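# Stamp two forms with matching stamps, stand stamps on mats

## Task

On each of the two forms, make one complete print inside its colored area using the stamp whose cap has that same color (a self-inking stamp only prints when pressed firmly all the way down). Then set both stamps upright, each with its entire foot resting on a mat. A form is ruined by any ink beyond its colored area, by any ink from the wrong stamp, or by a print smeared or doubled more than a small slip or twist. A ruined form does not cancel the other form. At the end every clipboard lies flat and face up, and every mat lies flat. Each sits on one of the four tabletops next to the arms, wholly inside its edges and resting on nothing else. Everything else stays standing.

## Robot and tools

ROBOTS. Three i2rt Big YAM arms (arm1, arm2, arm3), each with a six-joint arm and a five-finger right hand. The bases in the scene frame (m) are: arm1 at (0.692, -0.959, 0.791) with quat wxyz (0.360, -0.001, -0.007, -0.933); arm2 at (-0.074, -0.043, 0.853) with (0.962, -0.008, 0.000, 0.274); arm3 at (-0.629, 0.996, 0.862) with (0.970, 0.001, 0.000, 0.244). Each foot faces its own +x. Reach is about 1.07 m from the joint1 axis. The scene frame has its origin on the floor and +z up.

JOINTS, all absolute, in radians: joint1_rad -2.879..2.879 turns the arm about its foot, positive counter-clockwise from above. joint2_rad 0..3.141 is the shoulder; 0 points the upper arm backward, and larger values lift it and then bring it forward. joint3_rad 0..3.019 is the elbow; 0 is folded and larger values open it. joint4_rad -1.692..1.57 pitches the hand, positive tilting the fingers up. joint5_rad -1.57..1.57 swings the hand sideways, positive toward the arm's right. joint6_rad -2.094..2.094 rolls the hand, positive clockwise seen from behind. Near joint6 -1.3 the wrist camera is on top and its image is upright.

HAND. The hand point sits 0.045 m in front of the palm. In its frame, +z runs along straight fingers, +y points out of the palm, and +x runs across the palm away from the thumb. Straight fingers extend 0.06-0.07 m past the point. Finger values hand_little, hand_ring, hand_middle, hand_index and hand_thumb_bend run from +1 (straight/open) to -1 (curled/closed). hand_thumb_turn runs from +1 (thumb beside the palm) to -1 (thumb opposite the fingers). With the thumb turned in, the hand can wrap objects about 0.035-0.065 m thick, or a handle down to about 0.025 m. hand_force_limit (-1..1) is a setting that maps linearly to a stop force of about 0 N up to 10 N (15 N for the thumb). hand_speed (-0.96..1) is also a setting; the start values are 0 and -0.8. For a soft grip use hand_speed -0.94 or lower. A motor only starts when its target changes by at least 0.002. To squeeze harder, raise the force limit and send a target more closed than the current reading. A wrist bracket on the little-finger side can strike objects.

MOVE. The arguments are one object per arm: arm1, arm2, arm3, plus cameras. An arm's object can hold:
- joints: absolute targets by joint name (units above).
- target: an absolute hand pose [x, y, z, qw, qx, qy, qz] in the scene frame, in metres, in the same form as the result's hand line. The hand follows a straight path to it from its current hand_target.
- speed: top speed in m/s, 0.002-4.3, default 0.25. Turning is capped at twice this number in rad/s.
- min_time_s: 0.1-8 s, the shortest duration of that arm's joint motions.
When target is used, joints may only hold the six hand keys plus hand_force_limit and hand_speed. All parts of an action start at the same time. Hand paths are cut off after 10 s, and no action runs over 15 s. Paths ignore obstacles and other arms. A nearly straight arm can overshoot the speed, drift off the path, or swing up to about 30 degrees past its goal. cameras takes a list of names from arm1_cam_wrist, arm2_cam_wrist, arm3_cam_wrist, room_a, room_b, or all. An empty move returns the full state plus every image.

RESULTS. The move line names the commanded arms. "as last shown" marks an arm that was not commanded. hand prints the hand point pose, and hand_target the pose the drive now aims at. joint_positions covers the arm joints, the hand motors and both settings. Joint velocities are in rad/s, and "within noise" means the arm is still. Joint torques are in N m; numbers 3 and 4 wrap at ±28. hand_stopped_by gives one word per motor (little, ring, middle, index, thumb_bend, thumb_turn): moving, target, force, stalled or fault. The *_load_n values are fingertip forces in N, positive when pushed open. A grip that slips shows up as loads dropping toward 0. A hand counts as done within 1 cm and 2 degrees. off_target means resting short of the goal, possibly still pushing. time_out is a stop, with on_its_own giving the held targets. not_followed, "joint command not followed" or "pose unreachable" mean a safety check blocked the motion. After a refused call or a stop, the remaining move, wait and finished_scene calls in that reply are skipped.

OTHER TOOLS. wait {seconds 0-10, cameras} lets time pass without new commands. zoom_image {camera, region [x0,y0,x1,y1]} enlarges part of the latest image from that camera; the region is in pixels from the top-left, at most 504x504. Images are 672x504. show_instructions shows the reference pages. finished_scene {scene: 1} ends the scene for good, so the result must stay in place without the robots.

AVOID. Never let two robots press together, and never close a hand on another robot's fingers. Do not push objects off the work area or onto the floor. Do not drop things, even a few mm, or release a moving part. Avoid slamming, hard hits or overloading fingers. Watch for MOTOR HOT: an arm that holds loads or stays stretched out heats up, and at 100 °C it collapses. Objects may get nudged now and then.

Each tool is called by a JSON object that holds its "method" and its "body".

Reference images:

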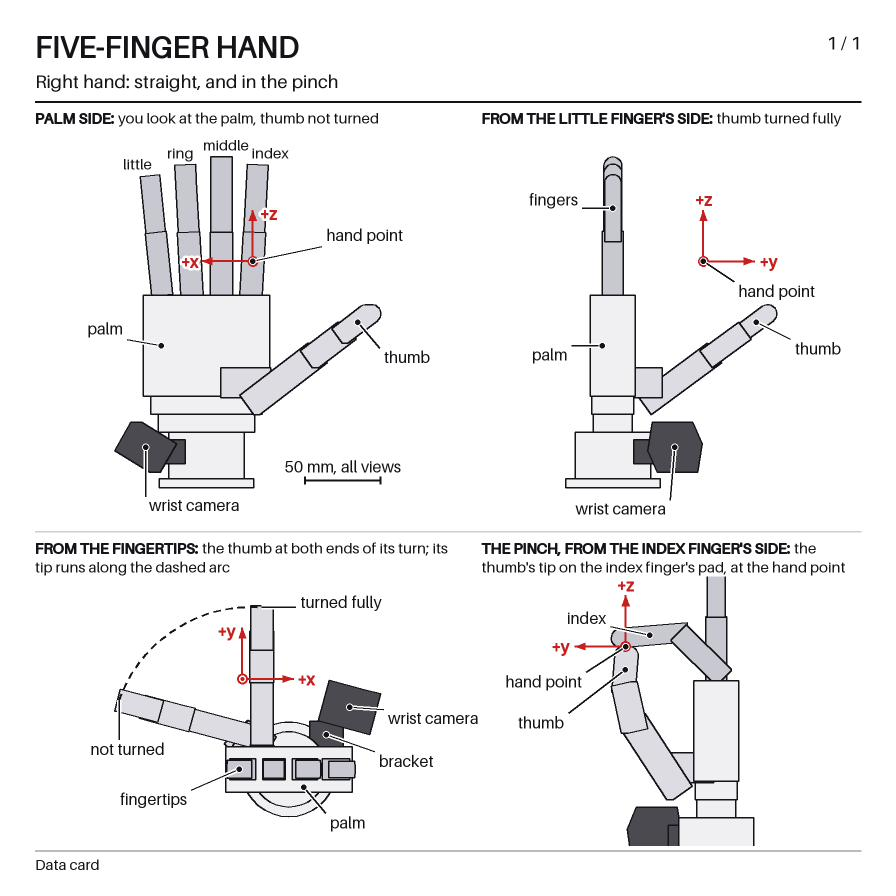

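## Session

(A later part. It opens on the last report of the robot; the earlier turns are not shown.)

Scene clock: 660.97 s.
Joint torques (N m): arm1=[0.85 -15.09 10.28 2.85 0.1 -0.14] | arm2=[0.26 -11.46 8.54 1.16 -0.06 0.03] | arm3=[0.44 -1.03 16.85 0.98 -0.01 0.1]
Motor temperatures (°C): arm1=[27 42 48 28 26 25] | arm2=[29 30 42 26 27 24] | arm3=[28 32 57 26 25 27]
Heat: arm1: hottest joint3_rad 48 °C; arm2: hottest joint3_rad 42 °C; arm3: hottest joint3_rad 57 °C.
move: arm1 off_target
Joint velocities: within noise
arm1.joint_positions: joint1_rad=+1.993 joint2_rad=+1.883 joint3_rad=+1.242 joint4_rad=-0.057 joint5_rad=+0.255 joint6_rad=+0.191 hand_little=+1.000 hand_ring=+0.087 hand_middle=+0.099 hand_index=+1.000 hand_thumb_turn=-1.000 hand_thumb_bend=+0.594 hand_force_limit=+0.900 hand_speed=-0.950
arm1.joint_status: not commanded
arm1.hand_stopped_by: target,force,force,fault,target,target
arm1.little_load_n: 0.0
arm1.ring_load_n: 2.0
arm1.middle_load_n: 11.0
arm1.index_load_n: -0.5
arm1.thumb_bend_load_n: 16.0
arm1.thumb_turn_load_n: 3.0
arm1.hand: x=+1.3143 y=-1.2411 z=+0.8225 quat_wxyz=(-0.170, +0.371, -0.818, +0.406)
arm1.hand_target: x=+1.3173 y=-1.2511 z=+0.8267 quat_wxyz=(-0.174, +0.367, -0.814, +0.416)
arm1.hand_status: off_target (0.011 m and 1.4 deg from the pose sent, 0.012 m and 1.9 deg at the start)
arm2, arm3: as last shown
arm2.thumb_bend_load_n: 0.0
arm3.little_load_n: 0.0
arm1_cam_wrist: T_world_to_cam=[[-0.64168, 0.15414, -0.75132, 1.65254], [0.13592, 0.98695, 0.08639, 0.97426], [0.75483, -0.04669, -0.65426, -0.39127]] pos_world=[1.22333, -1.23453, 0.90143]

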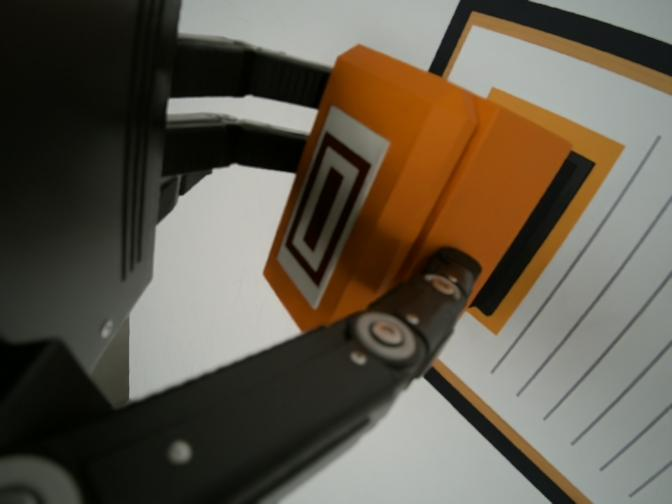

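{"method": "move", "body": {"arm1": {"target": [1.3146, -1.2514, 0.8215, -0.1746, 0.3669, -0.8137, 0.4158], "speed": 0.04}, "cameras": ["arm1_cam_wrist"]}}

{"method": "zoom_image", "body": {"camera": "arm1_cam_wrist", "region": [420, 30, 672, 350]}}

Scene clock: 664.20 s.
Joint torques (N m): arm1=[0.85 -14.74 9.88 2.71 0.1 -0.14] | arm2=[0.32 -11.46 8.57 1.14 -0.06 0.03] | arm3=[0.38 -1.08 16.85 1.01 -0.01 0.1]
Motor temperatures (°C): arm1=[27 42 47 28 26 25] | arm2=[29 30 42 26 27 24] | arm3=[28 32 57 26 25 27]
Heat: arm1: hottest joint3_rad 47 °C; arm2: hottest joint3_rad 42 °C; arm3: hottest joint3_rad 57 °C.
move: arm1 done
Joint velocities: within noise
arm1.joint_positions: joint1_rad=+1.991 joint2_rad=+1.883 joint3_rad=+1.234 joint4_rad=-0.040 joint5_rad=+0.253 joint6_rad=+0.191 hand_little=+1.000 hand_ring=+0.087 hand_middle=+0.099 hand_index=+1.000 hand_thumb_turn=-1.000 hand_thumb_bend=+0.594 hand_force_limit=+0.900 hand_speed=-0.950
arm1.joint_status: not commanded
arm1.hand_stopped_by: target,force,force,fault,target,target
arm1.little_load_n: 0.0
arm1.ring_load_n: 2.5
arm1.middle_load_n: 11.0
arm1.index_load_n: 0.0
arm1.thumb_bend_load_n: 16.5
arm1.thumb_turn_load_n: 2.5
arm1.hand: x=+1.3138 y=-1.2421 z=+0.8214 quat_wxyz=(-0.173, +0.370, -0.817, +0.408)
arm1.hand_target: x=+1.3143 y=-1.2514 z=+0.8216 quat_wxyz=(-0.174, +0.367, -0.814, +0.416)
arm1.hand_status: done (0.009 m and 1.0 deg from the pose sent, 0.010 m and 1.5 deg at the start)
arm2, arm3: as last shown
arm1_cam_wrist: T_world_to_cam=[[-0.63535, 0.15243, -0.75703, 1.6458], [0.13567, 0.98711, 0.08489, 0.97723], [0.76022, -0.04877, -0.64784, -0.40651]] pos_world=[1.22211, -1.23532, 0.89962]

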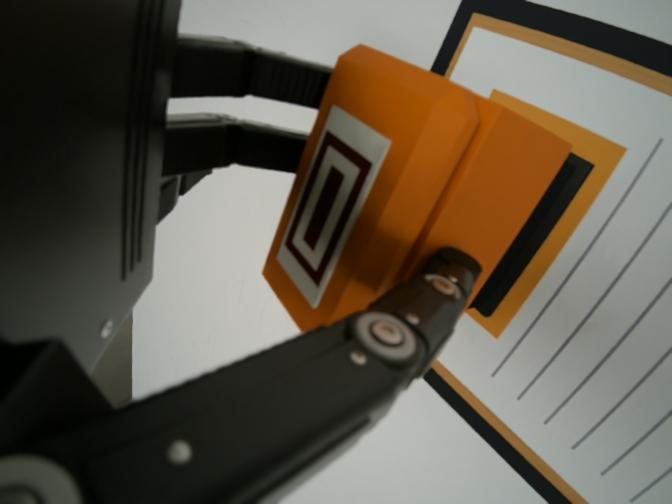

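Scaled by 1.575 from the camera's image (finer frame: 960x720).

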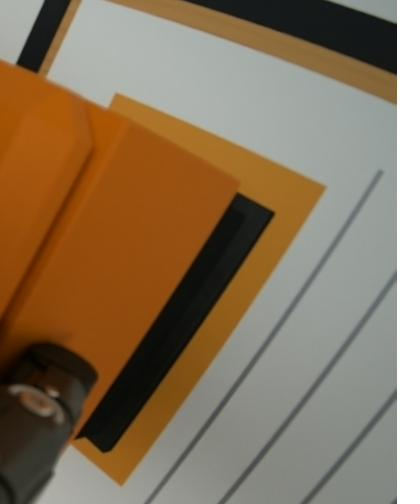

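{"method": "move", "body": {"arm1": {"target": [1.3115, -1.2502, 0.862, -0.1746, 0.3669, -0.8137, 0.4158], "speed": 0.05}}}

{"method": "move", "body": {"arm1": {"target": [1.3115, -1.2502, 0.829, -0.1746, 0.3669, -0.8137, 0.4158], "speed": 0.04}, "cameras": ["arm1_cam_wrist"]}}

{"method": "zoom_image", "body": {"camera": "arm1_cam_wrist", "region": [420, 30, 672, 350]}}

Scene clock: 669.57 s.
Joint torques (N m): arm1=[0.97 -17.67 12.11 1.5 0.09 -0.13] | arm2=[0.32 -11.52 8.55 1.13 -0.06 0.03] | arm3=[0.5 -1.08 16.87 0.94 -0.01 0.11]
Motor temperatures (°C): arm1=[27 42 47 28 26 25] | arm2=[29 30 42 26 27 24] | arm3=[28 32 57 26 25 27]
Heat: arm1: hottest joint3_rad 47 °C; arm2: hottest joint3_rad 42 °C; arm3: hottest joint3_rad 57 °C.
move: arm1 off_target
Joint velocities: within noise
arm1.joint_positions: joint1_rad=+1.989 joint2_rad=+1.854 joint3_rad=+1.234 joint4_rad=-0.101 joint5_rad=+0.253 joint6_rad=+0.188 hand_little=+1.000 hand_ring=+0.087 hand_middle=+0.099 hand_index=+1.000 hand_thumb_turn=-1.000 hand_thumb_bend=+0.594 hand_force_limit=+0.900 hand_speed=-0.950
arm1.joint_status: not commanded
arm1.hand_stopped_by: target,force,force,fault,target,target
arm1.little_load_n: 0.0
arm1.ring_load_n: 2.0
arm1.middle_load_n: 11.5
arm1.index_load_n: 0.0
arm1.thumb_bend_load_n: 16.0
arm1.thumb_turn_load_n: 3.0
arm1.hand: x=+1.3037 y=-1.2391 z=+0.8298 quat_wxyz=(-0.163, +0.375, -0.821, +0.398)
arm1.hand_target: x=+1.3109 y=-1.2500 z=+0.8617 quat_wxyz=(-0.174, +0.367, -0.814, +0.416)
arm1.hand_status: off_target (0.035 m and 2.8 deg from the pose sent, 0.041 m and 1.0 deg at the start)
arm2, arm3: as last shown
pictures: none

Scene clock: 671.03 s.
Joint torques (N m): arm1=[0.85 -14.97 10.54 2.8 0.12 -0.12] | arm2=[0.26 -11.46 8.55 1.14 -0.06 0.03] | arm3=[0.32 -1.14 16.84 1.03 -0.01 0.1]
Motor temperatures (°C): arm1=[27 42 47 28 26 25] | arm2=[29 30 42 26 27 24] | arm3=[28 32 57 26 25 27]
Heat: arm1: hottest joint3_rad 47 °C; arm2: hottest joint3_rad 42 °C; arm3: hottest joint3_rad 57 °C.
move: arm1 off_target
Joint velocities: within noise
arm1.joint_positions: joint1_rad=+1.988 joint2_rad=+1.869 joint3_rad=+1.221 joint4_rad=-0.056 joint5_rad=+0.252 joint6_rad=+0.187 hand_little=+1.000 hand_ring=+0.087 hand_middle=+0.099 hand_index=+1.000 hand_thumb_turn=-1.000 hand_thumb_bend=+0.594 hand_force_limit=+0.900 hand_speed=-0.950
arm1.joint_status: not commanded
arm1.hand_stopped_by: target,force,force,fault,target,target
arm1.little_load_n: 0.0
arm1.ring_load_n: 2.0
arm1.middle_load_n: 11.0
arm1.index_load_n: 0.0
arm1.thumb_bend_load_n: 15.5
arm1.thumb_turn_load_n: 3.0
arm1.hand: x=+1.3059 y=-1.2407 z=+0.8219 quat_wxyz=(-0.168, +0.372, -0.819, +0.404)
arm1.hand_target: x=+1.3111 y=-1.2501 z=+0.8290 quat_wxyz=(-0.174, +0.367, -0.814, +0.416)
arm1.hand_status: off_target (0.013 m and 1.8 deg from the pose sent, 0.014 m and 2.8 deg at the start)
arm2.joint_positions: joint1_rad=-0.205 joint2_rad=+1.338 joint3_rad=+1.140 joint4_rad=-0.547 joint5_rad=-0.177 joint6_rad=-0.166 hand_little=+1.000 hand_ring=+1.000 hand_middle=+1.000 hand_index=+1.000 hand_thumb_turn=-1.000 hand_thumb_bend=+1.000 hand_force_limit=+0.100 hand_speed=-0.500
arm2.joint_status: not commanded
arm2.hand_stopped_by: target,target,target,target,target,target
arm2.little_load_n: 0.0
arm2.ring_load_n: 0.0
arm2.middle_load_n: -0.5
arm2.index_load_n: -0.5
arm2.thumb_bend_load_n: 0.0
arm2.thumb_turn_load_n: 0.0
arm2.hand: x=+0.3990 y=+0.1900 z=+1.0670 quat_wxyz=(-0.354, +0.808, -0.426, +0.198)
arm2.hand_target: x=+0.3930 y=+0.1909 z=+1.0612 quat_wxyz=(-0.349, +0.810, -0.430, +0.191)
arm2.hand_status: not commanded
arm3.joint_positions: joint1_rad=-0.085 joint2_rad=+0.663 joint3_rad=+0.707 joint4_rad=-0.823 joint5_rad=+0.001 joint6_rad=-0.013 hand_little=+1.000 hand_ring=+1.000 hand_middle=+1.000 hand_index=+1.000 hand_thumb_turn=-1.000 hand_thumb_bend=+1.000 hand_force_limit=+0.100 hand_speed=-0.500
arm3.joint_status: not commanded
arm3.hand_stopped_by: target,target,target,target,target,target
arm3.little_load_n: 0.0
arm3.ring_load_n: 0.0
arm3.middle_load_n: 0.0
arm3.index_load_n: 0.0
arm3.thumb_bend_load_n: 0.0
arm3.thumb_turn_load_n: 0.0
arm3.hand: x=-0.3698 y=+1.1403 z=+1.0649 quat_wxyz=(-0.322, +0.774, -0.502, +0.214)
arm3.hand_target: x=-0.3612 y=+1.1493 z=+1.0994 quat_wxyz=(-0.345, +0.765, -0.496, +0.223)
arm3.hand_status: not commanded
arm1_cam_wrist: T_world_to_cam=[[-0.64628, 0.15564, -0.74706, 1.65098], [0.13702, 0.98674, 0.08704, 0.97287], [0.7507, -0.04611, -0.65903, -0.37518]] pos_world=[1.21534, -1.23423, 0.90145]

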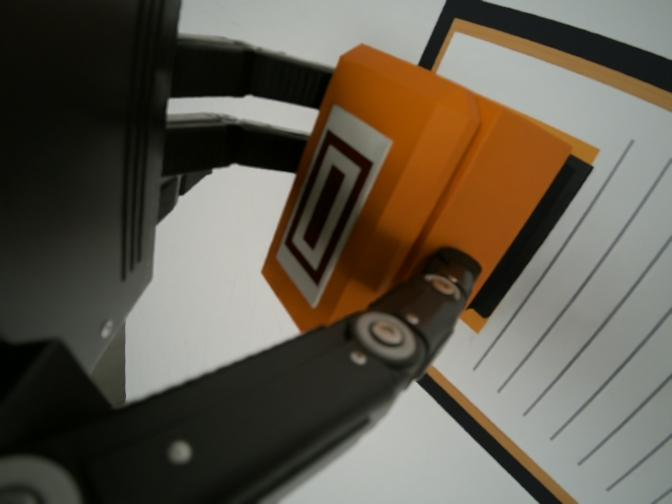

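Scaled by 1.575 from the camera's image (finer frame: 960x720).

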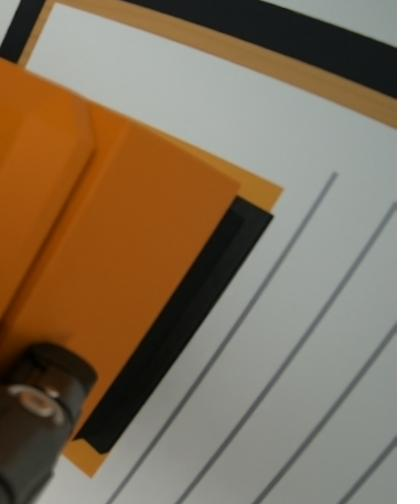

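{"method": "move", "body": {"arm1": {"target": [1.3155, -1.2514, 0.866, -0.1746, 0.3669, -0.8137, 0.4158], "speed": 0.05}}}

{"method": "move", "body": {"arm1": {"target": [1.3157, -1.2516, 0.831, -0.1746, 0.3669, -0.8137, 0.4158], "speed": 0.04}, "cameras": ["arm1_cam_wrist"]}}

{"method": "zoom_image", "body": {"camera": "arm1_cam_wrist", "region": [420, 30, 672, 350]}}

Scene clock: 675.73 s.
Joint torques (N m): arm1=[1.08 -17.55 14.42 1.5 0.16 -0.12] | arm2=[0.26 -11.4 8.55 1.14 -0.06 0.03] | arm3=[0.38 -1.03 16.84 0.96 -0.01 0.1]
Motor temperatures (°C): arm1=[27 42 47 28 26 25] | arm2=[29 30 42 26 27 24] | arm3=[28 32 57 26 25 27]
Heat: arm1: hottest joint3_rad 47 °C; arm2: hottest joint3_rad 42 °C; arm3: hottest joint3_rad 57 °C.
move: arm1 off_target
Joint velocities: within noise
arm1.joint_positions: joint1_rad=+1.988 joint2_rad=+1.854 joint3_rad=+1.221 joint4_rad=-0.113 joint5_rad=+0.252 joint6_rad=+0.187 hand_little=+1.000 hand_ring=+0.087 hand_middle=+0.099 hand_index=+1.000 hand_thumb_turn=-1.000 hand_thumb_bend=+0.594 hand_force_limit=+0.900 hand_speed=-0.950
arm1.joint_status: not commanded
arm1.hand_stopped_by: target,force,force,fault,target,target
arm1.little_load_n: 0.0
arm1.ring_load_n: 1.5
arm1.middle_load_n: 11.5
arm1.index_load_n: 0.0
arm1.thumb_bend_load_n: 16.0
arm1.thumb_turn_load_n: 3.0
arm1.hand: x=+1.2958 y=-1.2362 z=+0.8218 quat_wxyz=(-0.155, +0.378, -0.825, +0.390)
arm1.hand_target: x=+1.3135 y=-1.2505 z=+0.8664 quat_wxyz=(-0.174, +0.367, -0.814, +0.416)
arm1.hand_status: off_target (0.051 m and 4.2 deg from the pose sent, 0.046 m and 1.8 deg at the start)
arm2, arm3: as last shown
arm2.index_load_n: 0.0
pictures: none

Scene clock: 677.17 s.
Joint torques (N m): arm1=[1.14 -14.56 11.9 2.81 0.13 -0.11] | arm2=[0.26 -11.52 8.55 1.16 -0.06 0.04] | arm3=[0.44 -1.08 16.84 1.02 0 0.11]
Motor temperatures (°C): arm1=[27 42 47 28 26 25] | arm2=[29 30 42 26 27 24] | arm3=[28 32 58 26 25 27]
Heat: arm1: hottest joint3_rad 47 °C; arm2: hottest joint3_rad 42 °C; arm3: hottest joint3_rad 58 °C.
move: arm1 off_target
Joint velocities: within noise
arm1.joint_positions: joint1_rad=+1.988 joint2_rad=+1.867 joint3_rad=+1.221 joint4_rad=-0.065 joint5_rad=+0.253 joint6_rad=+0.187 hand_little=+1.000 hand_ring=+0.087 hand_middle=+0.099 hand_index=+1.000 hand_thumb_turn=-1.000 hand_thumb_bend=+0.594 hand_force_limit=+0.900 hand_speed=-0.950
arm1.joint_status: not commanded
arm1.hand_stopped_by: target,force,force,fault,target,target
arm1.little_load_n: 0.0
arm1.ring_load_n: 1.5
arm1.middle_load_n: 11.0
arm1.index_load_n: 0.0
arm1.thumb_bend_load_n: 16.0
arm1.thumb_turn_load_n: 2.0
arm1.hand: x=+1.3040 y=-1.2402 z=+0.8212 quat_wxyz=(-0.165, +0.373, -0.820, +0.401)
arm1.hand_target: x=+1.3150 y=-1.2514 z=+0.8312 quat_wxyz=(-0.174, +0.367, -0.814, +0.416)
arm1.hand_status: off_target (0.019 m and 2.2 deg from the pose sent, 0.027 m and 4.2 deg at the start)
arm2, arm3: as last shown
arm2.middle_load_n: 0.0
arm3.little_load_n: -0.5
arm3.thumb_turn_load_n: 0.5
arm1_cam_wrist: T_world_to_cam=[[-0.65181, 0.15816, -0.7417, 1.65512], [0.13826, 0.9864, 0.08884, 0.96922], [0.74567, -0.04464, -0.66482, -0.36107]] pos_world=[1.21406, -1.23394, 0.90146]

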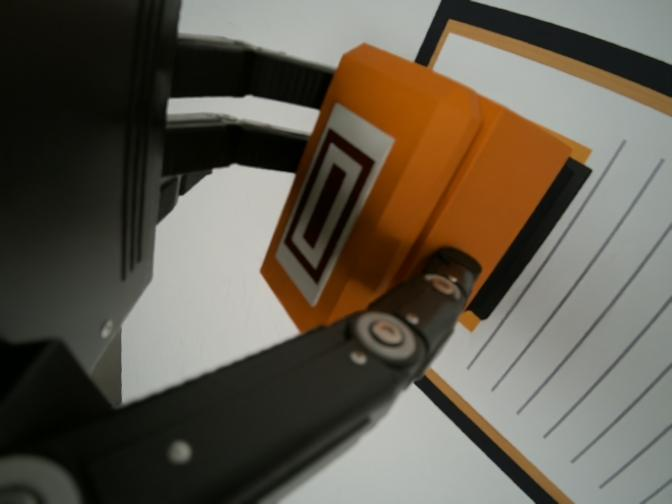

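Scaled by 1.575 from the camera's image (finer frame: 960x720).

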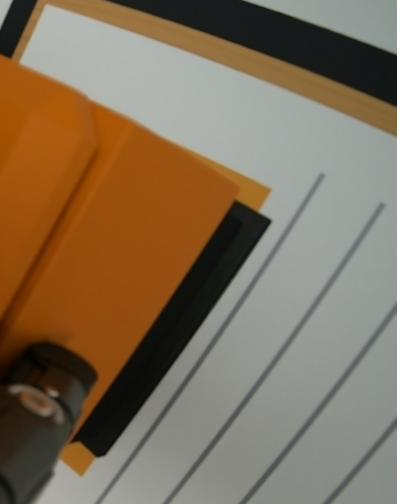

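{"method": "move", "body": {"arm1": {"target": [1.318, -1.253, 0.93, -0.1746, 0.3669, -0.8137, 0.4158], "speed": 0.08}, "cameras": ["arm1_cam_wrist"]}}

Scene clock: 680.07 s.
Joint torques (N m): arm1=[0.97 -17.08 15.95 1.36 0.08 -0.12] | arm2=[0.32 -11.46 8.57 1.14 -0.06 0.04] | arm3=[0.44 -1.08 16.84 1.03 -0.01 0.09]
Motor temperatures (°C): arm1=[27 42 48 28 26 25] | arm2=[29 30 42 26 27 24] | arm3=[28 32 58 26 25 27]
Heat: arm1: hottest joint3_rad 48 °C; arm2: hottest joint3_rad 42 °C; arm3: hottest joint3_rad 58 °C.
move: arm1 off_target
Joint velocities: within noise
arm1.joint_positions: joint1_rad=+1.988 joint2_rad=+1.782 joint3_rad=+1.302 joint4_rad=-0.272 joint5_rad=+0.252 joint6_rad=+0.186 hand_little=+1.000 hand_ring=+0.087 hand_middle=+0.099 hand_index=+1.000 hand_thumb_turn=-1.000 hand_thumb_bend=+0.594 hand_force_limit=+0.900 hand_speed=-0.950
arm1.joint_status: not commanded
arm1.hand_stopped_by: target,force,force,fault,target,target
arm1.little_load_n: 0.0
arm1.ring_load_n: 1.5
arm1.middle_load_n: 11.5
arm1.index_load_n: 0.5
arm1.thumb_bend_load_n: 15.5
arm1.thumb_turn_load_n: 3.0
arm1.hand: x=+1.2996 y=-1.2374 z=+0.8822 quat_wxyz=(-0.153, +0.379, -0.826, +0.388)
arm1.hand_target: x=+1.3156 y=-1.2518 z=+0.9303 quat_wxyz=(-0.174, +0.367, -0.813, +0.416)
arm1.hand_status: off_target (0.054 m and 4.5 deg from the pose sent, 0.110 m and 2.2 deg at the start)
arm2, arm3: as last shown
arm3.little_load_n: 0.0
arm3.thumb_turn_load_n: 0.0
arm1_cam_wrist: T_world_to_cam=[[-0.67831, 0.1698, -0.71489, 1.72221], [0.14161, 0.9849, 0.09957, 0.94589], [0.721, -0.03369, -0.69212, -0.24743]] pos_world=[1.21265, -1.23238, 0.96575]

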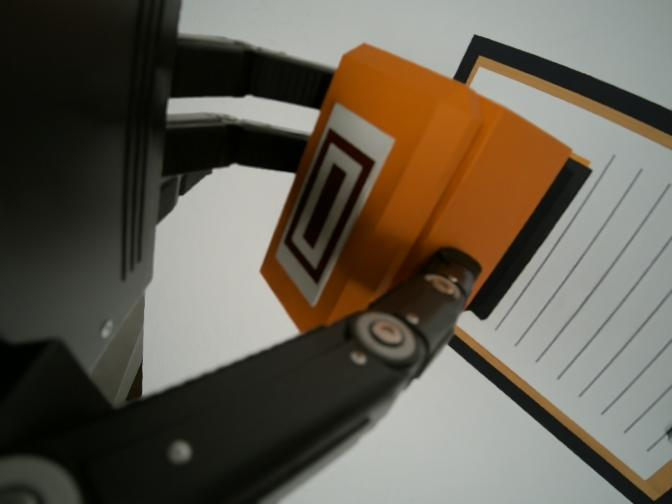

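{"method": "move", "body": {"arm1": {"target": [1.3166, -1.2545, 0.935, -0.1746, 0.3669, -0.8137, 0.4158], "speed": 0.1}}}

{"method": "move", "body": {"arm1": {"target": [1.3166, -1.2542, 0.832, -0.1746, 0.3669, -0.8137, 0.4158], "speed": 0.06}, "cameras": ["arm1_cam_wrist"]}}

{"method": "zoom_image", "body": {"camera": "arm1_cam_wrist", "region": [420, 30, 672, 350]}}

Scene clock: 685.70 s.
Joint torques (N m): arm1=[1.03 -17.49 16.28 1.4 0.08 -0.13] | arm2=[0.32 -11.46 8.55 1.14 -0.06 0.04] | arm3=[0.62 -1.08 16.85 1.01 0 0.11]
Motor temperatures (°C): arm1=[27 42 48 28 26 25] | arm2=[29 30 42 26 27 24] | arm3=[28 32 58 26 25 27]
Heat: arm1: hottest joint3_rad 48 °C; arm2: hottest joint3_rad 42 °C; arm3: hottest joint3_rad 58 °C.
move: arm1 off_target
Joint velocities: within noise
arm1.joint_positions: joint1_rad=+1.984 joint2_rad=+1.780 joint3_rad=+1.303 joint4_rad=-0.283 joint5_rad=+0.249 joint6_rad=+0.184 hand_little=+1.000 hand_ring=+0.087 hand_middle=+0.099 hand_index=+1.000 hand_thumb_turn=-1.000 hand_thumb_bend=+0.594 hand_force_limit=+0.900 hand_speed=-0.950
arm1.joint_status: not commanded
arm1.hand_stopped_by: target,force,force,fault,target,target
arm1.little_load_n: -0.5
arm1.ring_load_n: 1.5
arm1.middle_load_n: 11.5
arm1.index_load_n: 0.0
arm1.thumb_bend_load_n: 16.0
arm1.thumb_turn_load_n: 2.5
arm1.hand: x=+1.2968 y=-1.2385 z=+0.8822 quat_wxyz=(-0.151, +0.380, -0.827, +0.385)
arm1.hand_target: x=+1.3139 y=-1.2532 z=+0.9356 quat_wxyz=(-0.175, +0.367, -0.813, +0.416)
arm1.hand_status: off_target (0.059 m and 5.0 deg from the pose sent, 0.058 m and 4.5 deg at the start)
arm2, arm3: as last shown
arm3.index_load_n: -0.5
pictures: none

Scene clock: 688.10 s.
Joint torques (N m): arm1=[1.08 -15.56 10.74 2.84 0.14 -0.1] | arm2=[0.32 -11.46 8.55 1.16 -0.06 0.04] | arm3=[0.5 -1.08 16.87 1.03 -0.01 0.1]
Motor temperatures (°C): arm1=[27 42 48 28 26 25] | arm2=[29 30 42 26 27 24] | arm3=[28 32 58 26 25 27]
Heat: arm1: hottest joint3_rad 48 °C; arm2: hottest joint3_rad 42 °C; arm3: hottest joint3_rad 58 °C.
move: arm1 off_target
Joint velocities: within noise
arm1.joint_positions: joint1_rad=+1.984 joint2_rad=+1.880 joint3_rad=+1.242 joint4_rad=-0.071 joint5_rad=+0.249 joint6_rad=+0.184 hand_little=+1.000 hand_ring=+0.087 hand_middle=+0.099 hand_index=+1.000 hand_thumb_turn=-1.000 hand_thumb_bend=+0.594 hand_force_limit=+0.900 hand_speed=-0.950
arm1.joint_status: not commanded
arm1.hand_stopped_by: target,force,force,fault,target,target
arm1.little_load_n: 0.0
arm1.ring_load_n: 1.5
arm1.middle_load_n: 11.5
arm1.index_load_n: 0.0
arm1.thumb_bend_load_n: 16.0
arm1.thumb_turn_load_n: 2.5
arm1.hand: x=+1.3096 y=-1.2450 z=+0.8222 quat_wxyz=(-0.166, +0.373, -0.820, +0.402)
arm1.hand_target: x=+1.3164 y=-1.2540 z=+0.8324 quat_wxyz=(-0.175, +0.367, -0.814, +0.416)
arm1.hand_status: off_target (0.015 m and 2.1 deg from the pose sent, 0.056 m and 5.0 deg at the start)
arm2, arm3: as last shown
arm1_cam_wrist: T_world_to_cam=[[-0.64978, 0.15747, -0.74363, 1.65838], [0.138, 0.98649, 0.08832, 0.97393], [0.74749, -0.04523, -0.66273, -0.36961]] pos_world=[1.21946, -1.23863, 0.90226]

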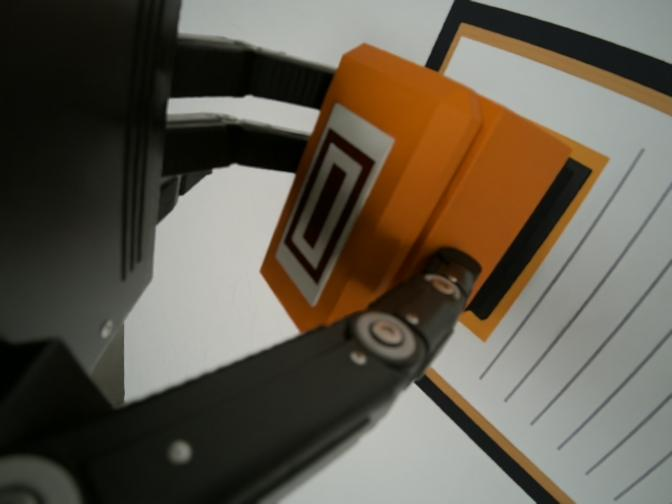

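Scaled by 1.575 from the camera's image (finer frame: 960x720).

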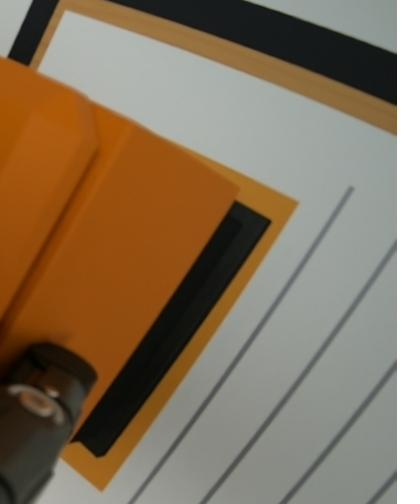

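{"method": "move", "body": {"arm1": {"target": [1.3166, -1.2400, 0.935, -0.1746, 0.3669, -0.8137, 0.4158], "speed": 0.1}}}

{"method": "move", "body": {"arm1": {"target": [1.3166, -1.2400, 0.832, -0.1746, 0.3669, -0.8137, 0.4158], "speed": 0.06}, "cameras": ["arm1_cam_wrist"]}}

{"method": "zoom_image", "body": {"camera": "arm1_cam_wrist", "region": [420, 30, 672, 350]}}

Scene clock: 695.07 s.
Joint torques (N m): arm1=[2.32 -16.62 15.9 1.33 0.33 0.01] | arm2=[0.38 -11.46 8.57 1.16 -0.06 0.04] | arm3=[0.38 -1.03 16.85 0.98 -0.01 0.1]
Motor temperatures (°C): arm1=[27 41 47 28 26 25] | arm2=[29 30 42 26 27 24] | arm3=[28 32 58 26 25 27]
Heat: arm1: hottest joint3_rad 47 °C; arm2: hottest joint3_rad 42 °C; arm3: hottest joint3_rad 58 °C.
move: arm1 off_target
Joint velocities: within noise
arm1.joint_positions: joint1_rad=+1.987 joint2_rad=+1.758 joint3_rad=+1.291 joint4_rad=-0.283 joint5_rad=+0.261 joint6_rad=+0.184 hand_little=+1.000 hand_ring=+0.087 hand_middle=+0.099 hand_index=+1.000 hand_thumb_turn=-1.000 hand_thumb_bend=+0.594 hand_force_limit=+0.900 hand_speed=-0.950
arm1.joint_status: not commanded
arm1.hand_stopped_by: target,force,force,fault,target,target
arm1.little_load_n: 0.0
arm1.ring_load_n: 1.5
arm1.middle_load_n: 11.5
arm1.index_load_n: 0.0
arm1.thumb_bend_load_n: 15.5
arm1.thumb_turn_load_n: 2.5
arm1.hand: x=+1.2931 y=-1.2370 z=+0.8901 quat_wxyz=(-0.150, +0.378, -0.826, +0.391)
arm1.hand_target: x=+1.3144 y=-1.2390 z=+0.9355 quat_wxyz=(-0.175, +0.367, -0.814, +0.416)
arm1.hand_status: off_target (0.051 m and 4.4 deg from the pose sent, 0.113 m and 2.1 deg at the start)
arm2, arm3: as last shown
arm2.middle_load_n: -0.5
arm3.index_load_n: 0.0
pictures: none

Scene clock: 697.47 s.
Joint torques (N m): arm1=[2.49 -15.15 10.7 2.85 0.27 0.03] | arm2=[0.32 -11.46 8.57 1.16 -0.06 0.04] | arm3=[0.44 -1.03 16.88 1.01 -0.01 0.11]
Motor temperatures (°C): arm1=[27 41 47 28 26 25] | arm2=[29 30 42 26 27 24] | arm3=[28 32 58 26 25 27]
Heat: arm1: hottest joint3_rad 47 °C; arm2: hottest joint3_rad 42 °C; arm3: hottest joint3_rad 58 °C.
move: arm1 off_target
Joint velocities: within noise
arm1.joint_positions: joint1_rad=+1.989 joint2_rad=+1.868 joint3_rad=+1.224 joint4_rad=-0.069 joint5_rad=+0.264 joint6_rad=+0.185 hand_little=+1.000 hand_ring=+0.087 hand_middle=+0.099 hand_index=+1.000 hand_thumb_turn=-1.000 hand_thumb_bend=+0.594 hand_force_limit=+0.900 hand_speed=-0.950
arm1.joint_status: not commanded
arm1.hand_stopped_by: target,force,force,fault,target,target
arm1.little_load_n: 0.0
arm1.ring_load_n: 1.5
arm1.middle_load_n: 11.5
arm1.index_load_n: -0.5
arm1.thumb_bend_load_n: 16.0
arm1.thumb_turn_load_n: 3.0
arm1.hand: x=+1.3037 y=-1.2418 z=+0.8218 quat_wxyz=(-0.160, +0.372, -0.820, +0.404)
arm1.hand_target: x=+1.3162 y=-1.2398 z=+0.8321 quat_wxyz=(-0.175, +0.367, -0.814, +0.416)
arm1.hand_status: off_target (0.017 m and 2.3 deg from the pose sent, 0.063 m and 4.4 deg at the start)
arm2, arm3: as last shown
arm2.middle_load_n: 0.0
arm1_cam_wrist: T_world_to_cam=[[-0.65455, 0.15676, -0.73958, 1.65569], [0.145, 0.98614, 0.08069, 0.96832], [0.74198, -0.05442, -0.66821, -0.36504]] pos_world=[1.21419, -1.23431, 0.90246]

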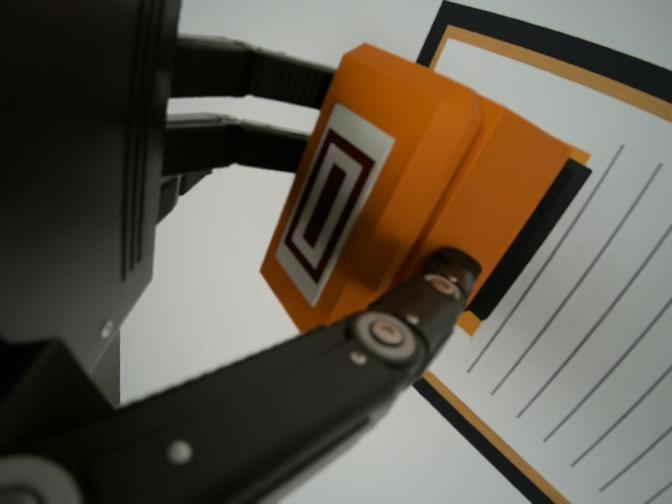

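Scaled by 1.575 from the camera's image (finer frame: 960x720).

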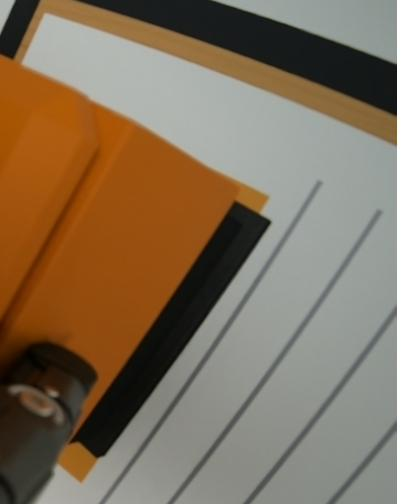

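{"method": "move", "body": {"arm1": {"target": [1.3226, -1.2431, 0.935, -0.1746, 0.3669, -0.8137, 0.4158], "speed": 0.1}}}

{"method": "move", "body": {"arm1": {"target": [1.3226, -1.2433, 0.832, -0.1746, 0.3669, -0.8137, 0.4158], "speed": 0.06}, "cameras": ["arm1_cam_wrist"]}}

{"method": "zoom_image", "body": {"camera": "arm1_cam_wrist", "region": [420, 30, 672, 350]}}

Scene clock: 700.93 s.
Joint torques (N m): arm1=[2.26 -16.79 15.98 1.43 0.17 -0.01] | arm2=[0.32 -11.46 8.54 1.14 -0.06 0.03] | arm3=[0.44 -1.14 16.84 0.98 -0.02 0.1]
Motor temperatures (°C): arm1=[27 41 47 28 26 25] | arm2=[29 30 42 26 27 24] | arm3=[28 32 58 26 25 27]
Heat: arm1: hottest joint3_rad 47 °C; arm2: hottest joint3_rad 42 °C; arm3: hottest joint3_rad 58 °C.
move: arm1 off_target
Joint velocities: within noise
arm1.joint_positions: joint1_rad=+1.989 joint2_rad=+1.775 joint3_rad=+1.312 joint4_rad=-0.289 joint5_rad=+0.264 joint6_rad=+0.186 hand_little=+1.000 hand_ring=+0.087 hand_middle=+0.099 hand_index=+1.000 hand_thumb_turn=-1.000 hand_thumb_bend=+0.594 hand_force_limit=+0.900 hand_speed=-0.950
arm1.joint_status: not commanded
arm1.hand_stopped_by: target,force,force,fault,target,target
arm1.little_load_n: 0.0
arm1.ring_load_n: 1.0
arm1.middle_load_n: 11.5
arm1.index_load_n: 0.0
arm1.thumb_bend_load_n: 15.5
arm1.thumb_turn_load_n: 3.0
arm1.hand: x=+1.2995 y=-1.2388 z=+0.8894 quat_wxyz=(-0.149, +0.378, -0.826, +0.391)
arm1.hand_target: x=+1.3204 y=-1.2419 z=+0.9355 quat_wxyz=(-0.175, +0.367, -0.814, +0.416)
arm1.hand_status: off_target (0.051 m and 4.5 deg from the pose sent, 0.115 m and 2.3 deg at the start)
arm2.joint_positions: joint1_rad=-0.205 joint2_rad=+1.338 joint3_rad=+1.140 joint4_rad=-0.547 joint5_rad=-0.177 joint6_rad=-0.166 hand_little=+1.000 hand_ring=+1.000 hand_middle=+1.000 hand_index=+1.000 hand_thumb_turn=-1.000 hand_thumb_bend=+1.000 hand_force_limit=+0.100 hand_speed=-0.500
arm2.joint_status: not commanded
arm2.hand_stopped_by: target,target,target,target,target,target
arm2.little_load_n: 0.0
arm2.ring_load_n: 0.0
arm2.middle_load_n: 0.0
arm2.index_load_n: 0.0
arm2.thumb_bend_load_n: 0.0
arm2.thumb_turn_load_n: 0.0
arm2.hand: x=+0.3990 y=+0.1900 z=+1.0670 quat_wxyz=(-0.354, +0.808, -0.426, +0.198)
arm2.hand_target: x=+0.3930 y=+0.1909 z=+1.0612 quat_wxyz=(-0.349, +0.810, -0.430, +0.191)
arm2.hand_status: not commanded
arm3.joint_positions: joint1_rad=-0.085 joint2_rad=+0.663 joint3_rad=+0.707 joint4_rad=-0.823 joint5_rad=+0.001 joint6_rad=-0.013 hand_little=+1.000 hand_ring=+1.000 hand_middle=+1.000 hand_index=+1.000 hand_thumb_turn=-1.000 hand_thumb_bend=+1.000 hand_force_limit=+0.100 hand_speed=-0.500
arm3.joint_status: not commanded
arm3.hand_stopped_by: target,target,target,target,target,target
arm3.little_load_n: 0.0
arm3.ring_load_n: -0.5
arm3.middle_load_n: 0.0
arm3.index_load_n: 0.0
arm3.thumb_bend_load_n: 0.0
arm3.thumb_turn_load_n: 0.0
arm3.hand: x=-0.3698 y=+1.1403 z=+1.0649 quat_wxyz=(-0.322, +0.774, -0.502, +0.214)
arm3.hand_target: x=-0.3612 y=+1.1493 z=+1.0994 quat_wxyz=(-0.345, +0.765, -0.496, +0.223)
arm3.hand_status: not commanded
pictures: none

Scene clock: 703.30 s.
Joint torques (N m): arm1=[2.49 -15.44 10.74 2.84 0.21 0.01] | arm2=[0.32 -11.52 8.54 1.17 -0.06 0.03] | arm3=[0.5 -1.08 16.85 0.99 -0.01 0.11]
Motor temperatures (°C): arm1=[27 41 47 28 26 25] | arm2=[29 30 42 26 27 24] | arm3=[28 32 58 26 25 27]
Heat: arm1: hottest joint3_rad 47 °C; arm2: hottest joint3_rad 42 °C; arm3: hottest joint3_rad 58 °C.
move: arm1 off_target
Joint velocities: within noise
arm1.joint_positions: joint1_rad=+1.989 joint2_rad=+1.882 joint3_rad=+1.247 joint4_rad=-0.077 joint5_rad=+0.265 joint6_rad=+0.186 hand_little=+1.000 hand_ring=+0.087 hand_middle=+0.099 hand_index=+1.000 hand_thumb_turn=-1.000 hand_thumb_bend=+0.594 hand_force_limit=+0.900 hand_speed=-0.950
arm1.joint_status: not commanded
arm1.hand_stopped_by: target,force,force,fault,target,target
arm1.little_load_n: 0.0
arm1.ring_load_n: 1.5
arm1.middle_load_n: 11.5
arm1.index_load_n: 0.0
arm1.thumb_bend_load_n: 15.5
arm1.thumb_turn_load_n: 2.5
arm1.hand: x=+1.3101 y=-1.2445 z=+0.8220 quat_wxyz=(-0.161, +0.372, -0.820, +0.404)
arm1.hand_target: x=+1.3223 y=-1.2431 z=+0.8323 quat_wxyz=(-0.175, +0.367, -0.814, +0.416)
arm1.hand_status: off_target (0.016 m and 2.3 deg from the pose sent, 0.062 m and 4.5 deg at the start)
arm2, arm3: as last shown
arm2.little_load_n: -0.5
arm2.ring_load_n: -0.5
arm2.thumb_turn_load_n: 0.5
arm3.ring_load_n: 0.0
arm1_cam_wrist: T_world_to_cam=[[-0.6538, 0.15746, -0.7401, 1.66077], [0.14585, 0.98599, 0.08093, 0.96851], [0.74247, -0.05503, -0.66761, -0.37176]] pos_world=[1.22059, -1.23691, 0.90256]

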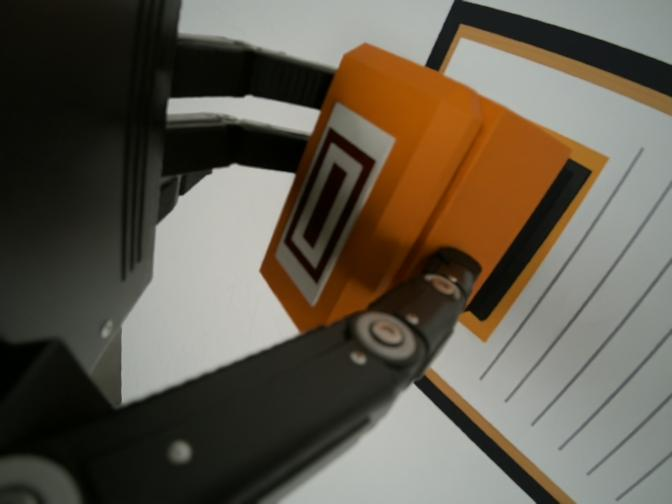

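Scaled by 1.575 from the camera's image (finer frame: 960x720).

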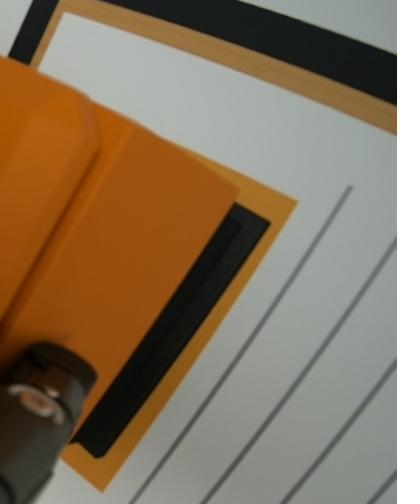

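{"method": "move", "body": {"arm1": {"target": [1.3236, -1.2412, 0.935, -0.1746, 0.3669, -0.8137, 0.4158], "speed": 0.1}}}

{"method": "move", "body": {"arm1": {"target": [1.3237, -1.2414, 0.832, -0.1746, 0.3669, -0.8137, 0.4158], "speed": 0.06}, "cameras": ["arm1_cam_wrist"]}}

{"method": "zoom_image", "body": {"camera": "arm1_cam_wrist", "region": [420, 30, 672, 350]}}

Scene clock: 707.37 s.
Joint torques (N m): arm1=[2.55 -16.79 15.94 1.5 0.27 0.01] | arm2=[0.32 -11.46 8.57 1.14 -0.06 0.03] | arm3=[0.38 -1.14 16.87 1.03 -0.01 0.1]
Motor temperatures (°C): arm1=[27 41 47 28 26 25] | arm2=[29 30 42 26 27 24] | arm3=[28 32 58 26 25 27]
Heat: arm1: hottest joint3_rad 47 °C; arm2: hottest joint3_rad 42 °C; arm3: hottest joint3_rad 58 °C.
move: arm1 off_target
Joint velocities: within noise
arm1.joint_positions: joint1_rad=+1.989 joint2_rad=+1.775 joint3_rad=+1.314 joint4_rad=-0.290 joint5_rad=+0.265 joint6_rad=+0.186 hand_little=+1.000 hand_ring=+0.087 hand_middle=+0.099 hand_index=+1.000 hand_thumb_turn=-1.000 hand_thumb_bend=+0.594 hand_force_limit=+0.900 hand_speed=-0.950
arm1.joint_status: not commanded
arm1.hand_stopped_by: target,force,force,fault,target,target
arm1.little_load_n: 0.0
arm1.ring_load_n: 1.5
arm1.middle_load_n: 11.0
arm1.index_load_n: 0.0
arm1.thumb_bend_load_n: 15.5
arm1.thumb_turn_load_n: 2.5
arm1.hand: x=+1.2998 y=-1.2390 z=+0.8899 quat_wxyz=(-0.149, +0.377, -0.826, +0.391)
arm1.hand_target: x=+1.3214 y=-1.2402 z=+0.9356 quat_wxyz=(-0.175, +0.367, -0.814, +0.416)
arm1.hand_status: off_target (0.051 m and 4.4 deg from the pose sent, 0.114 m and 2.3 deg at the start)
arm2, arm3: as last shown
arm2.little_load_n: 0.0
arm2.ring_load_n: 0.0
arm2.thumb_turn_load_n: 0.0
pictures: none

Scene clock: 709.73 s.
Joint torques (N m): arm1=[2.55 -15.5 10.73 2.84 0.29 0.02] | arm2=[0.26 -11.46 8.57 1.14 -0.06 0.04] | arm3=[0.5 -1.08 16.81 0.99 -0.01 0.1]
Motor temperatures (°C): arm1=[27 41 47 28 26 25] | arm2=[29 30 42 26 27 24] | arm3=[28 32 58 26 25 27]
Heat: arm1: hottest joint3_rad 47 °C; arm2: hottest joint3_rad 42 °C; arm3: hottest joint3_rad 58 °C.
move: arm1 off_target
Joint velocities: within noise
arm1.joint_positions: joint1_rad=+1.991 joint2_rad=+1.883 joint3_rad=+1.247 joint4_rad=-0.078 joint5_rad=+0.266 joint6_rad=+0.187 hand_little=+1.000 hand_ring=+0.087 hand_middle=+0.099 hand_index=+1.000 hand_thumb_turn=-1.000 hand_thumb_bend=+0.594 hand_force_limit=+0.900 hand_speed=-0.950
arm1.joint_status: not commanded
arm1.hand_stopped_by: target,force,force,fault,target,target
arm1.little_load_n: 0.0
arm1.ring_load_n: 1.5
arm1.middle_load_n: 11.5
arm1.index_load_n: 0.0
arm1.thumb_bend_load_n: 16.0
arm1.thumb_turn_load_n: 2.5
arm1.hand: x=+1.3107 y=-1.2433 z=+0.8217 quat_wxyz=(-0.160, +0.372, -0.820, +0.404)
arm1.hand_target: x=+1.3232 y=-1.2412 z=+0.8320 quat_wxyz=(-0.175, +0.367, -0.814, +0.415)
arm1.hand_status: off_target (0.017 m and 2.3 deg from the pose sent, 0.063 m and 4.5 deg at the start)
arm2, arm3: as last shown
arm3.ring_load_n: -0.5
arm1_cam_wrist: T_world_to_cam=[[-0.65471, 0.15697, -0.7394, 1.66078], [0.14531, 0.98609, 0.08067, 0.96836], [0.74178, -0.05462, -0.66841, -0.37028]] pos_world=[1.22129, -1.23581, 0.90236]

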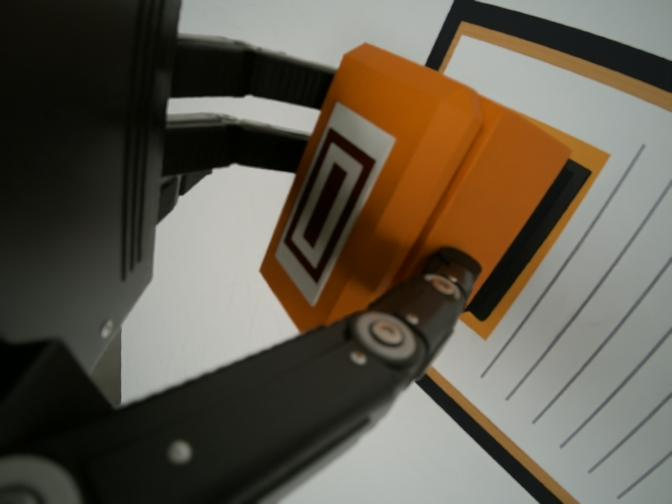

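Scaled by 1.575 from the camera's image (finer frame: 960x720).

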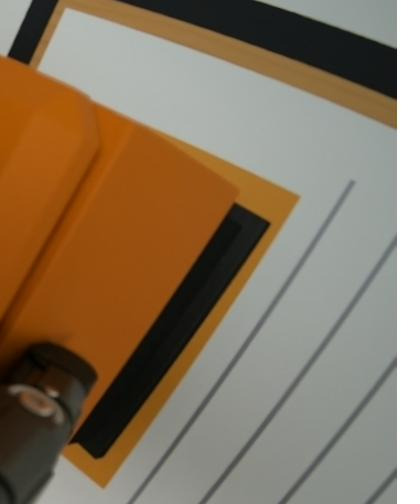

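{"method": "move", "body": {"arm1": {"target": [1.3230, -1.2409, 0.827, -0.1746, 0.3669, -0.8137, 0.4158], "speed": 0.04}, "cameras": ["arm1_cam_wrist"]}}

{"method": "zoom_image", "body": {"camera": "arm1_cam_wrist", "region": [420, 30, 672, 350]}}

Scene clock: 713.90 s.
Joint torques (N m): arm1=[2.49 -15.09 10.5 2.82 0.29 0.02] | arm2=[0.32 -11.46 8.57 1.14 -0.06 0.03] | arm3=[0.5 -0.97 16.88 0.98 -0.01 0.09]
Motor temperatures (°C): arm1=[27 42 47 28 26 25] | arm2=[29 30 42 26 27 24] | arm3=[28 32 58 26 25 27]
Heat: arm1: hottest joint3_rad 47 °C; arm2: hottest joint3_rad 42 °C; arm3: hottest joint3_rad 58 °C.
move: arm1 off_target
Joint velocities: within noise
arm1.joint_positions: joint1_rad=+1.991 joint2_rad=+1.884 joint3_rad=+1.243 joint4_rad=-0.065 joint5_rad=+0.266 joint6_rad=+0.187 hand_little=+1.000 hand_ring=+0.087 hand_middle=+0.099 hand_index=+1.000 hand_thumb_turn=-1.000 hand_thumb_bend=+0.594 hand_force_limit=+0.900 hand_speed=-0.950
arm1.joint_status: not commanded
arm1.hand_stopped_by: target,force,force,fault,target,target
arm1.little_load_n: 0.0
arm1.ring_load_n: 1.5
arm1.middle_load_n: 11.5
arm1.index_load_n: 0.0
arm1.thumb_bend_load_n: 15.5
arm1.thumb_turn_load_n: 2.5
arm1.hand: x=+1.3116 y=-1.2437 z=+0.8213 quat_wxyz=(-0.163, +0.371, -0.819, +0.407)
arm1.hand_target: x=+1.3227 y=-1.2408 z=+0.8270 quat_wxyz=(-0.175, +0.367, -0.814, +0.415)
arm1.hand_status: off_target (0.013 m and 1.9 deg from the pose sent, 0.013 m and 2.3 deg at the start)
arm2, arm3: as last shown
arm1_cam_wrist: T_world_to_cam=[[-0.64924, 0.15454, -0.74472, 1.65534], [0.14464, 0.98636, 0.07859, 0.97162], [0.74671, -0.05669, -0.66273, -0.38488]] pos_world=[1.22157, -1.236, 0.90134]

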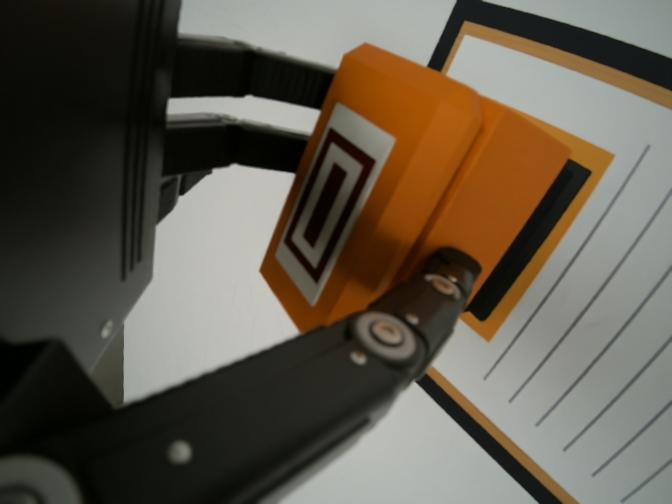

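Scaled by 1.575 from the camera's image (finer frame: 960x720).

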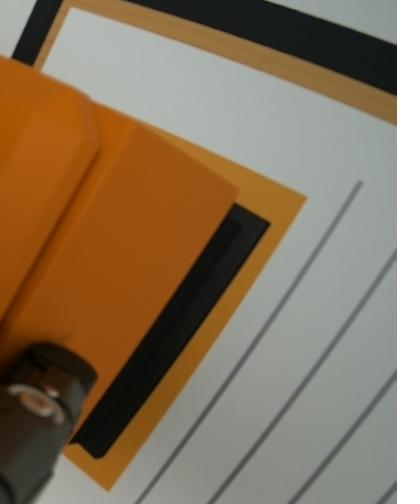

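{"method": "move", "body": {"arm1": {"target": [1.3200, -1.2396, 0.822, -0.1720, 0.3695, -0.8158, 0.4105], "speed": 0.04}, "cameras": ["arm1_cam_wrist"]}}

{"method": "zoom_image", "body": {"camera": "arm1_cam_wrist", "region": [420, 30, 672, 350]}}

Scene clock: 715.57 s.
Joint torques (N m): arm1=[2.55 -14.8 10.21 2.58 0.09 0.02] | arm2=[0.32 -11.52 8.55 1.16 -0.06 0.03] | arm3=[0.44 -1.03 16.83 1.02 0 0.1]
Motor temperatures (°C): arm1=[27 42 47 28 26 25] | arm2=[29 30 42 26 27 24] | arm3=[28 32 58 26 25 27]
Heat: arm1: hottest joint3_rad 47 °C; arm2: hottest joint3_rad 42 °C; arm3: hottest joint3_rad 58 °C.
move: arm1 done
Joint velocities: within noise
arm1.joint_positions: joint1_rad=+1.991 joint2_rad=+1.884 joint3_rad=+1.243 joint4_rad=-0.065 joint5_rad=+0.266 joint6_rad=+0.187 hand_little=+1.000 hand_ring=+0.087 hand_middle=+0.099 hand_index=+1.000 hand_thumb_turn=-1.000 hand_thumb_bend=+0.594 hand_force_limit=+0.900 hand_speed=-0.950
arm1.joint_status: not commanded
arm1.hand_stopped_by: target,force,force,fault,target,target
arm1.little_load_n: -0.5
arm1.ring_load_n: 1.5
arm1.middle_load_n: 11.5
arm1.index_load_n: 0.0
arm1.thumb_bend_load_n: 15.5
arm1.thumb_turn_load_n: 2.5
arm1.hand: x=+1.3115 y=-1.2437 z=+0.8211 quat_wxyz=(-0.163, +0.371, -0.819, +0.406)
arm1.hand_target: x=+1.3198 y=-1.2396 z=+0.8221 quat_wxyz=(-0.172, +0.369, -0.816, +0.410)
arm1.hand_status: done (0.009 m and 1.2 deg from the pose sent, 0.009 m and 1.2 deg at the start)
arm2, arm3: as last shown
arm3.ring_load_n: 0.0
arm1_cam_wrist: T_world_to_cam=[[-0.64955, 0.15463, -0.74443, 1.65535], [0.14466, 0.98635, 0.07866, 0.97145], [0.74643, -0.0566, -0.66305, -0.38419]] pos_world=[1.22147, -1.2359, 0.90114]

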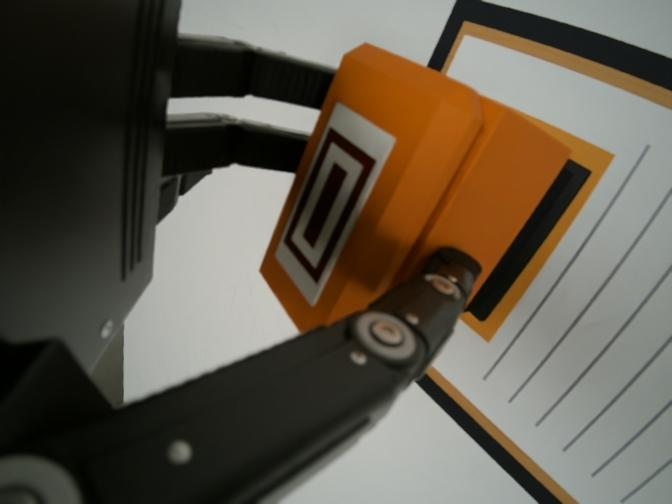

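Scaled by 1.575 from the camera's image (finer frame: 960x720).

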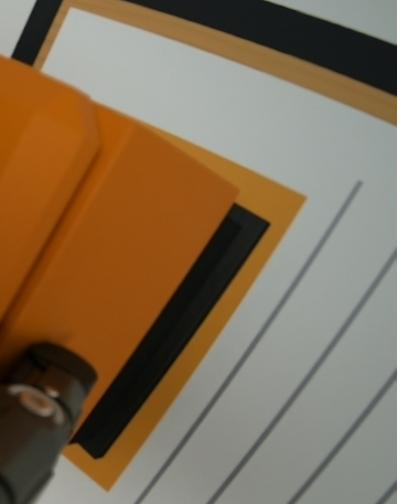

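{"method": "move", "body": {"arm1": {"target": [1.3170, -1.2382, 0.812, -0.1720, 0.3695, -0.8158, 0.4105], "speed": 0.04}, "cameras": ["arm1_cam_wrist"]}}

{"method": "zoom_image", "body": {"camera": "arm1_cam_wrist", "region": [420, 30, 672, 350]}}

Scene clock: 718.47 s.
Joint torques (N m): arm1=[2.37 -13.92 9.48 2.67 0.11 0.02] | arm2=[0.26 -11.46 8.55 1.14 -0.06 0.03] | arm3=[0.38 -1.26 16.85 0.95 -0.01 0.11]
Motor temperatures (°C): arm1=[27 42 46 28 26 25] | arm2=[29 30 42 26 27 24] | arm3=[28 32 58 26 25 27]
Heat: arm1: hottest joint3_rad 46 °C; arm2: hottest joint3_rad 42 °C; arm3: hottest joint3_rad 58 °C.
move: arm1 off_target
Joint velocities: within noise
arm1.joint_positions: joint1_rad=+1.992 joint2_rad=+1.884 joint3_rad=+1.232 joint4_rad=-0.040 joint5_rad=+0.266 joint6_rad=+0.187 hand_little=+1.000 hand_ring=+0.087 hand_middle=+0.099 hand_index=+1.000 hand_thumb_turn=-1.000 hand_thumb_bend=+0.594 hand_force_limit=+0.900 hand_speed=-0.950
arm1.joint_status: not commanded
arm1.hand_stopped_by: target,force,force,fault,target,target
arm1.little_load_n: 0.0
arm1.ring_load_n: 1.5
arm1.middle_load_n: 11.0
arm1.index_load_n: 0.0
arm1.thumb_bend_load_n: 16.0
arm1.thumb_turn_load_n: 2.0
arm1.hand: x=+1.3120 y=-1.2437 z=+0.8202 quat_wxyz=(-0.167, +0.369, -0.817, +0.411)
arm1.hand_target: x=+1.3168 y=-1.2381 z=+0.8122 quat_wxyz=(-0.172, +0.370, -0.816, +0.410)
arm1.hand_status: off_target (0.011 m and 0.6 deg from the pose sent, 0.012 m and 1.2 deg at the start)
arm2, arm3: as last shown
arm3.little_load_n: -0.5
arm1_cam_wrist: T_world_to_cam=[[-0.63994, 0.15, -0.75364, 1.64425], [0.14305, 0.98687, 0.07496, 0.97722], [0.75499, -0.05983, -0.653, -0.40875]] pos_world=[1.22104, -1.23549, 0.89901]

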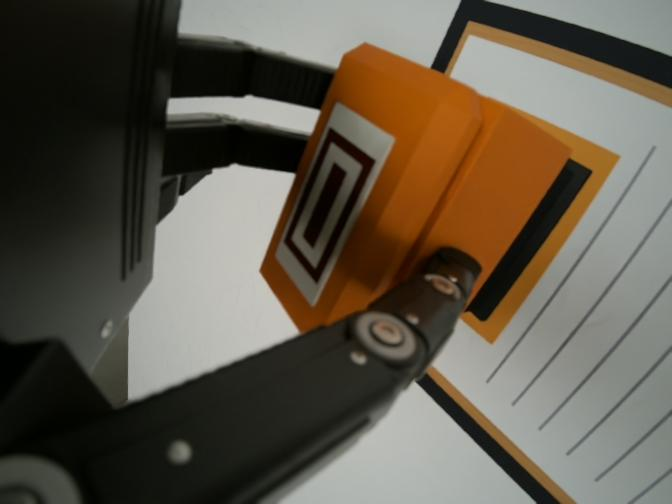

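Scaled by 1.575 from the camera's image (finer frame: 960x720).

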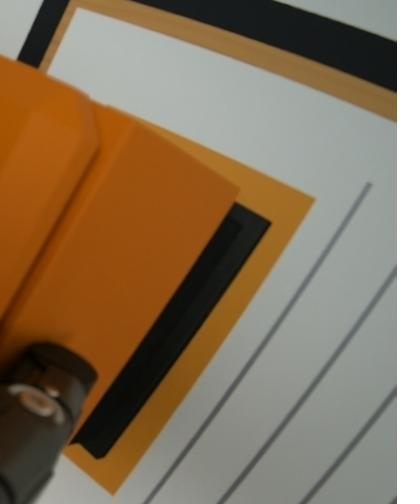

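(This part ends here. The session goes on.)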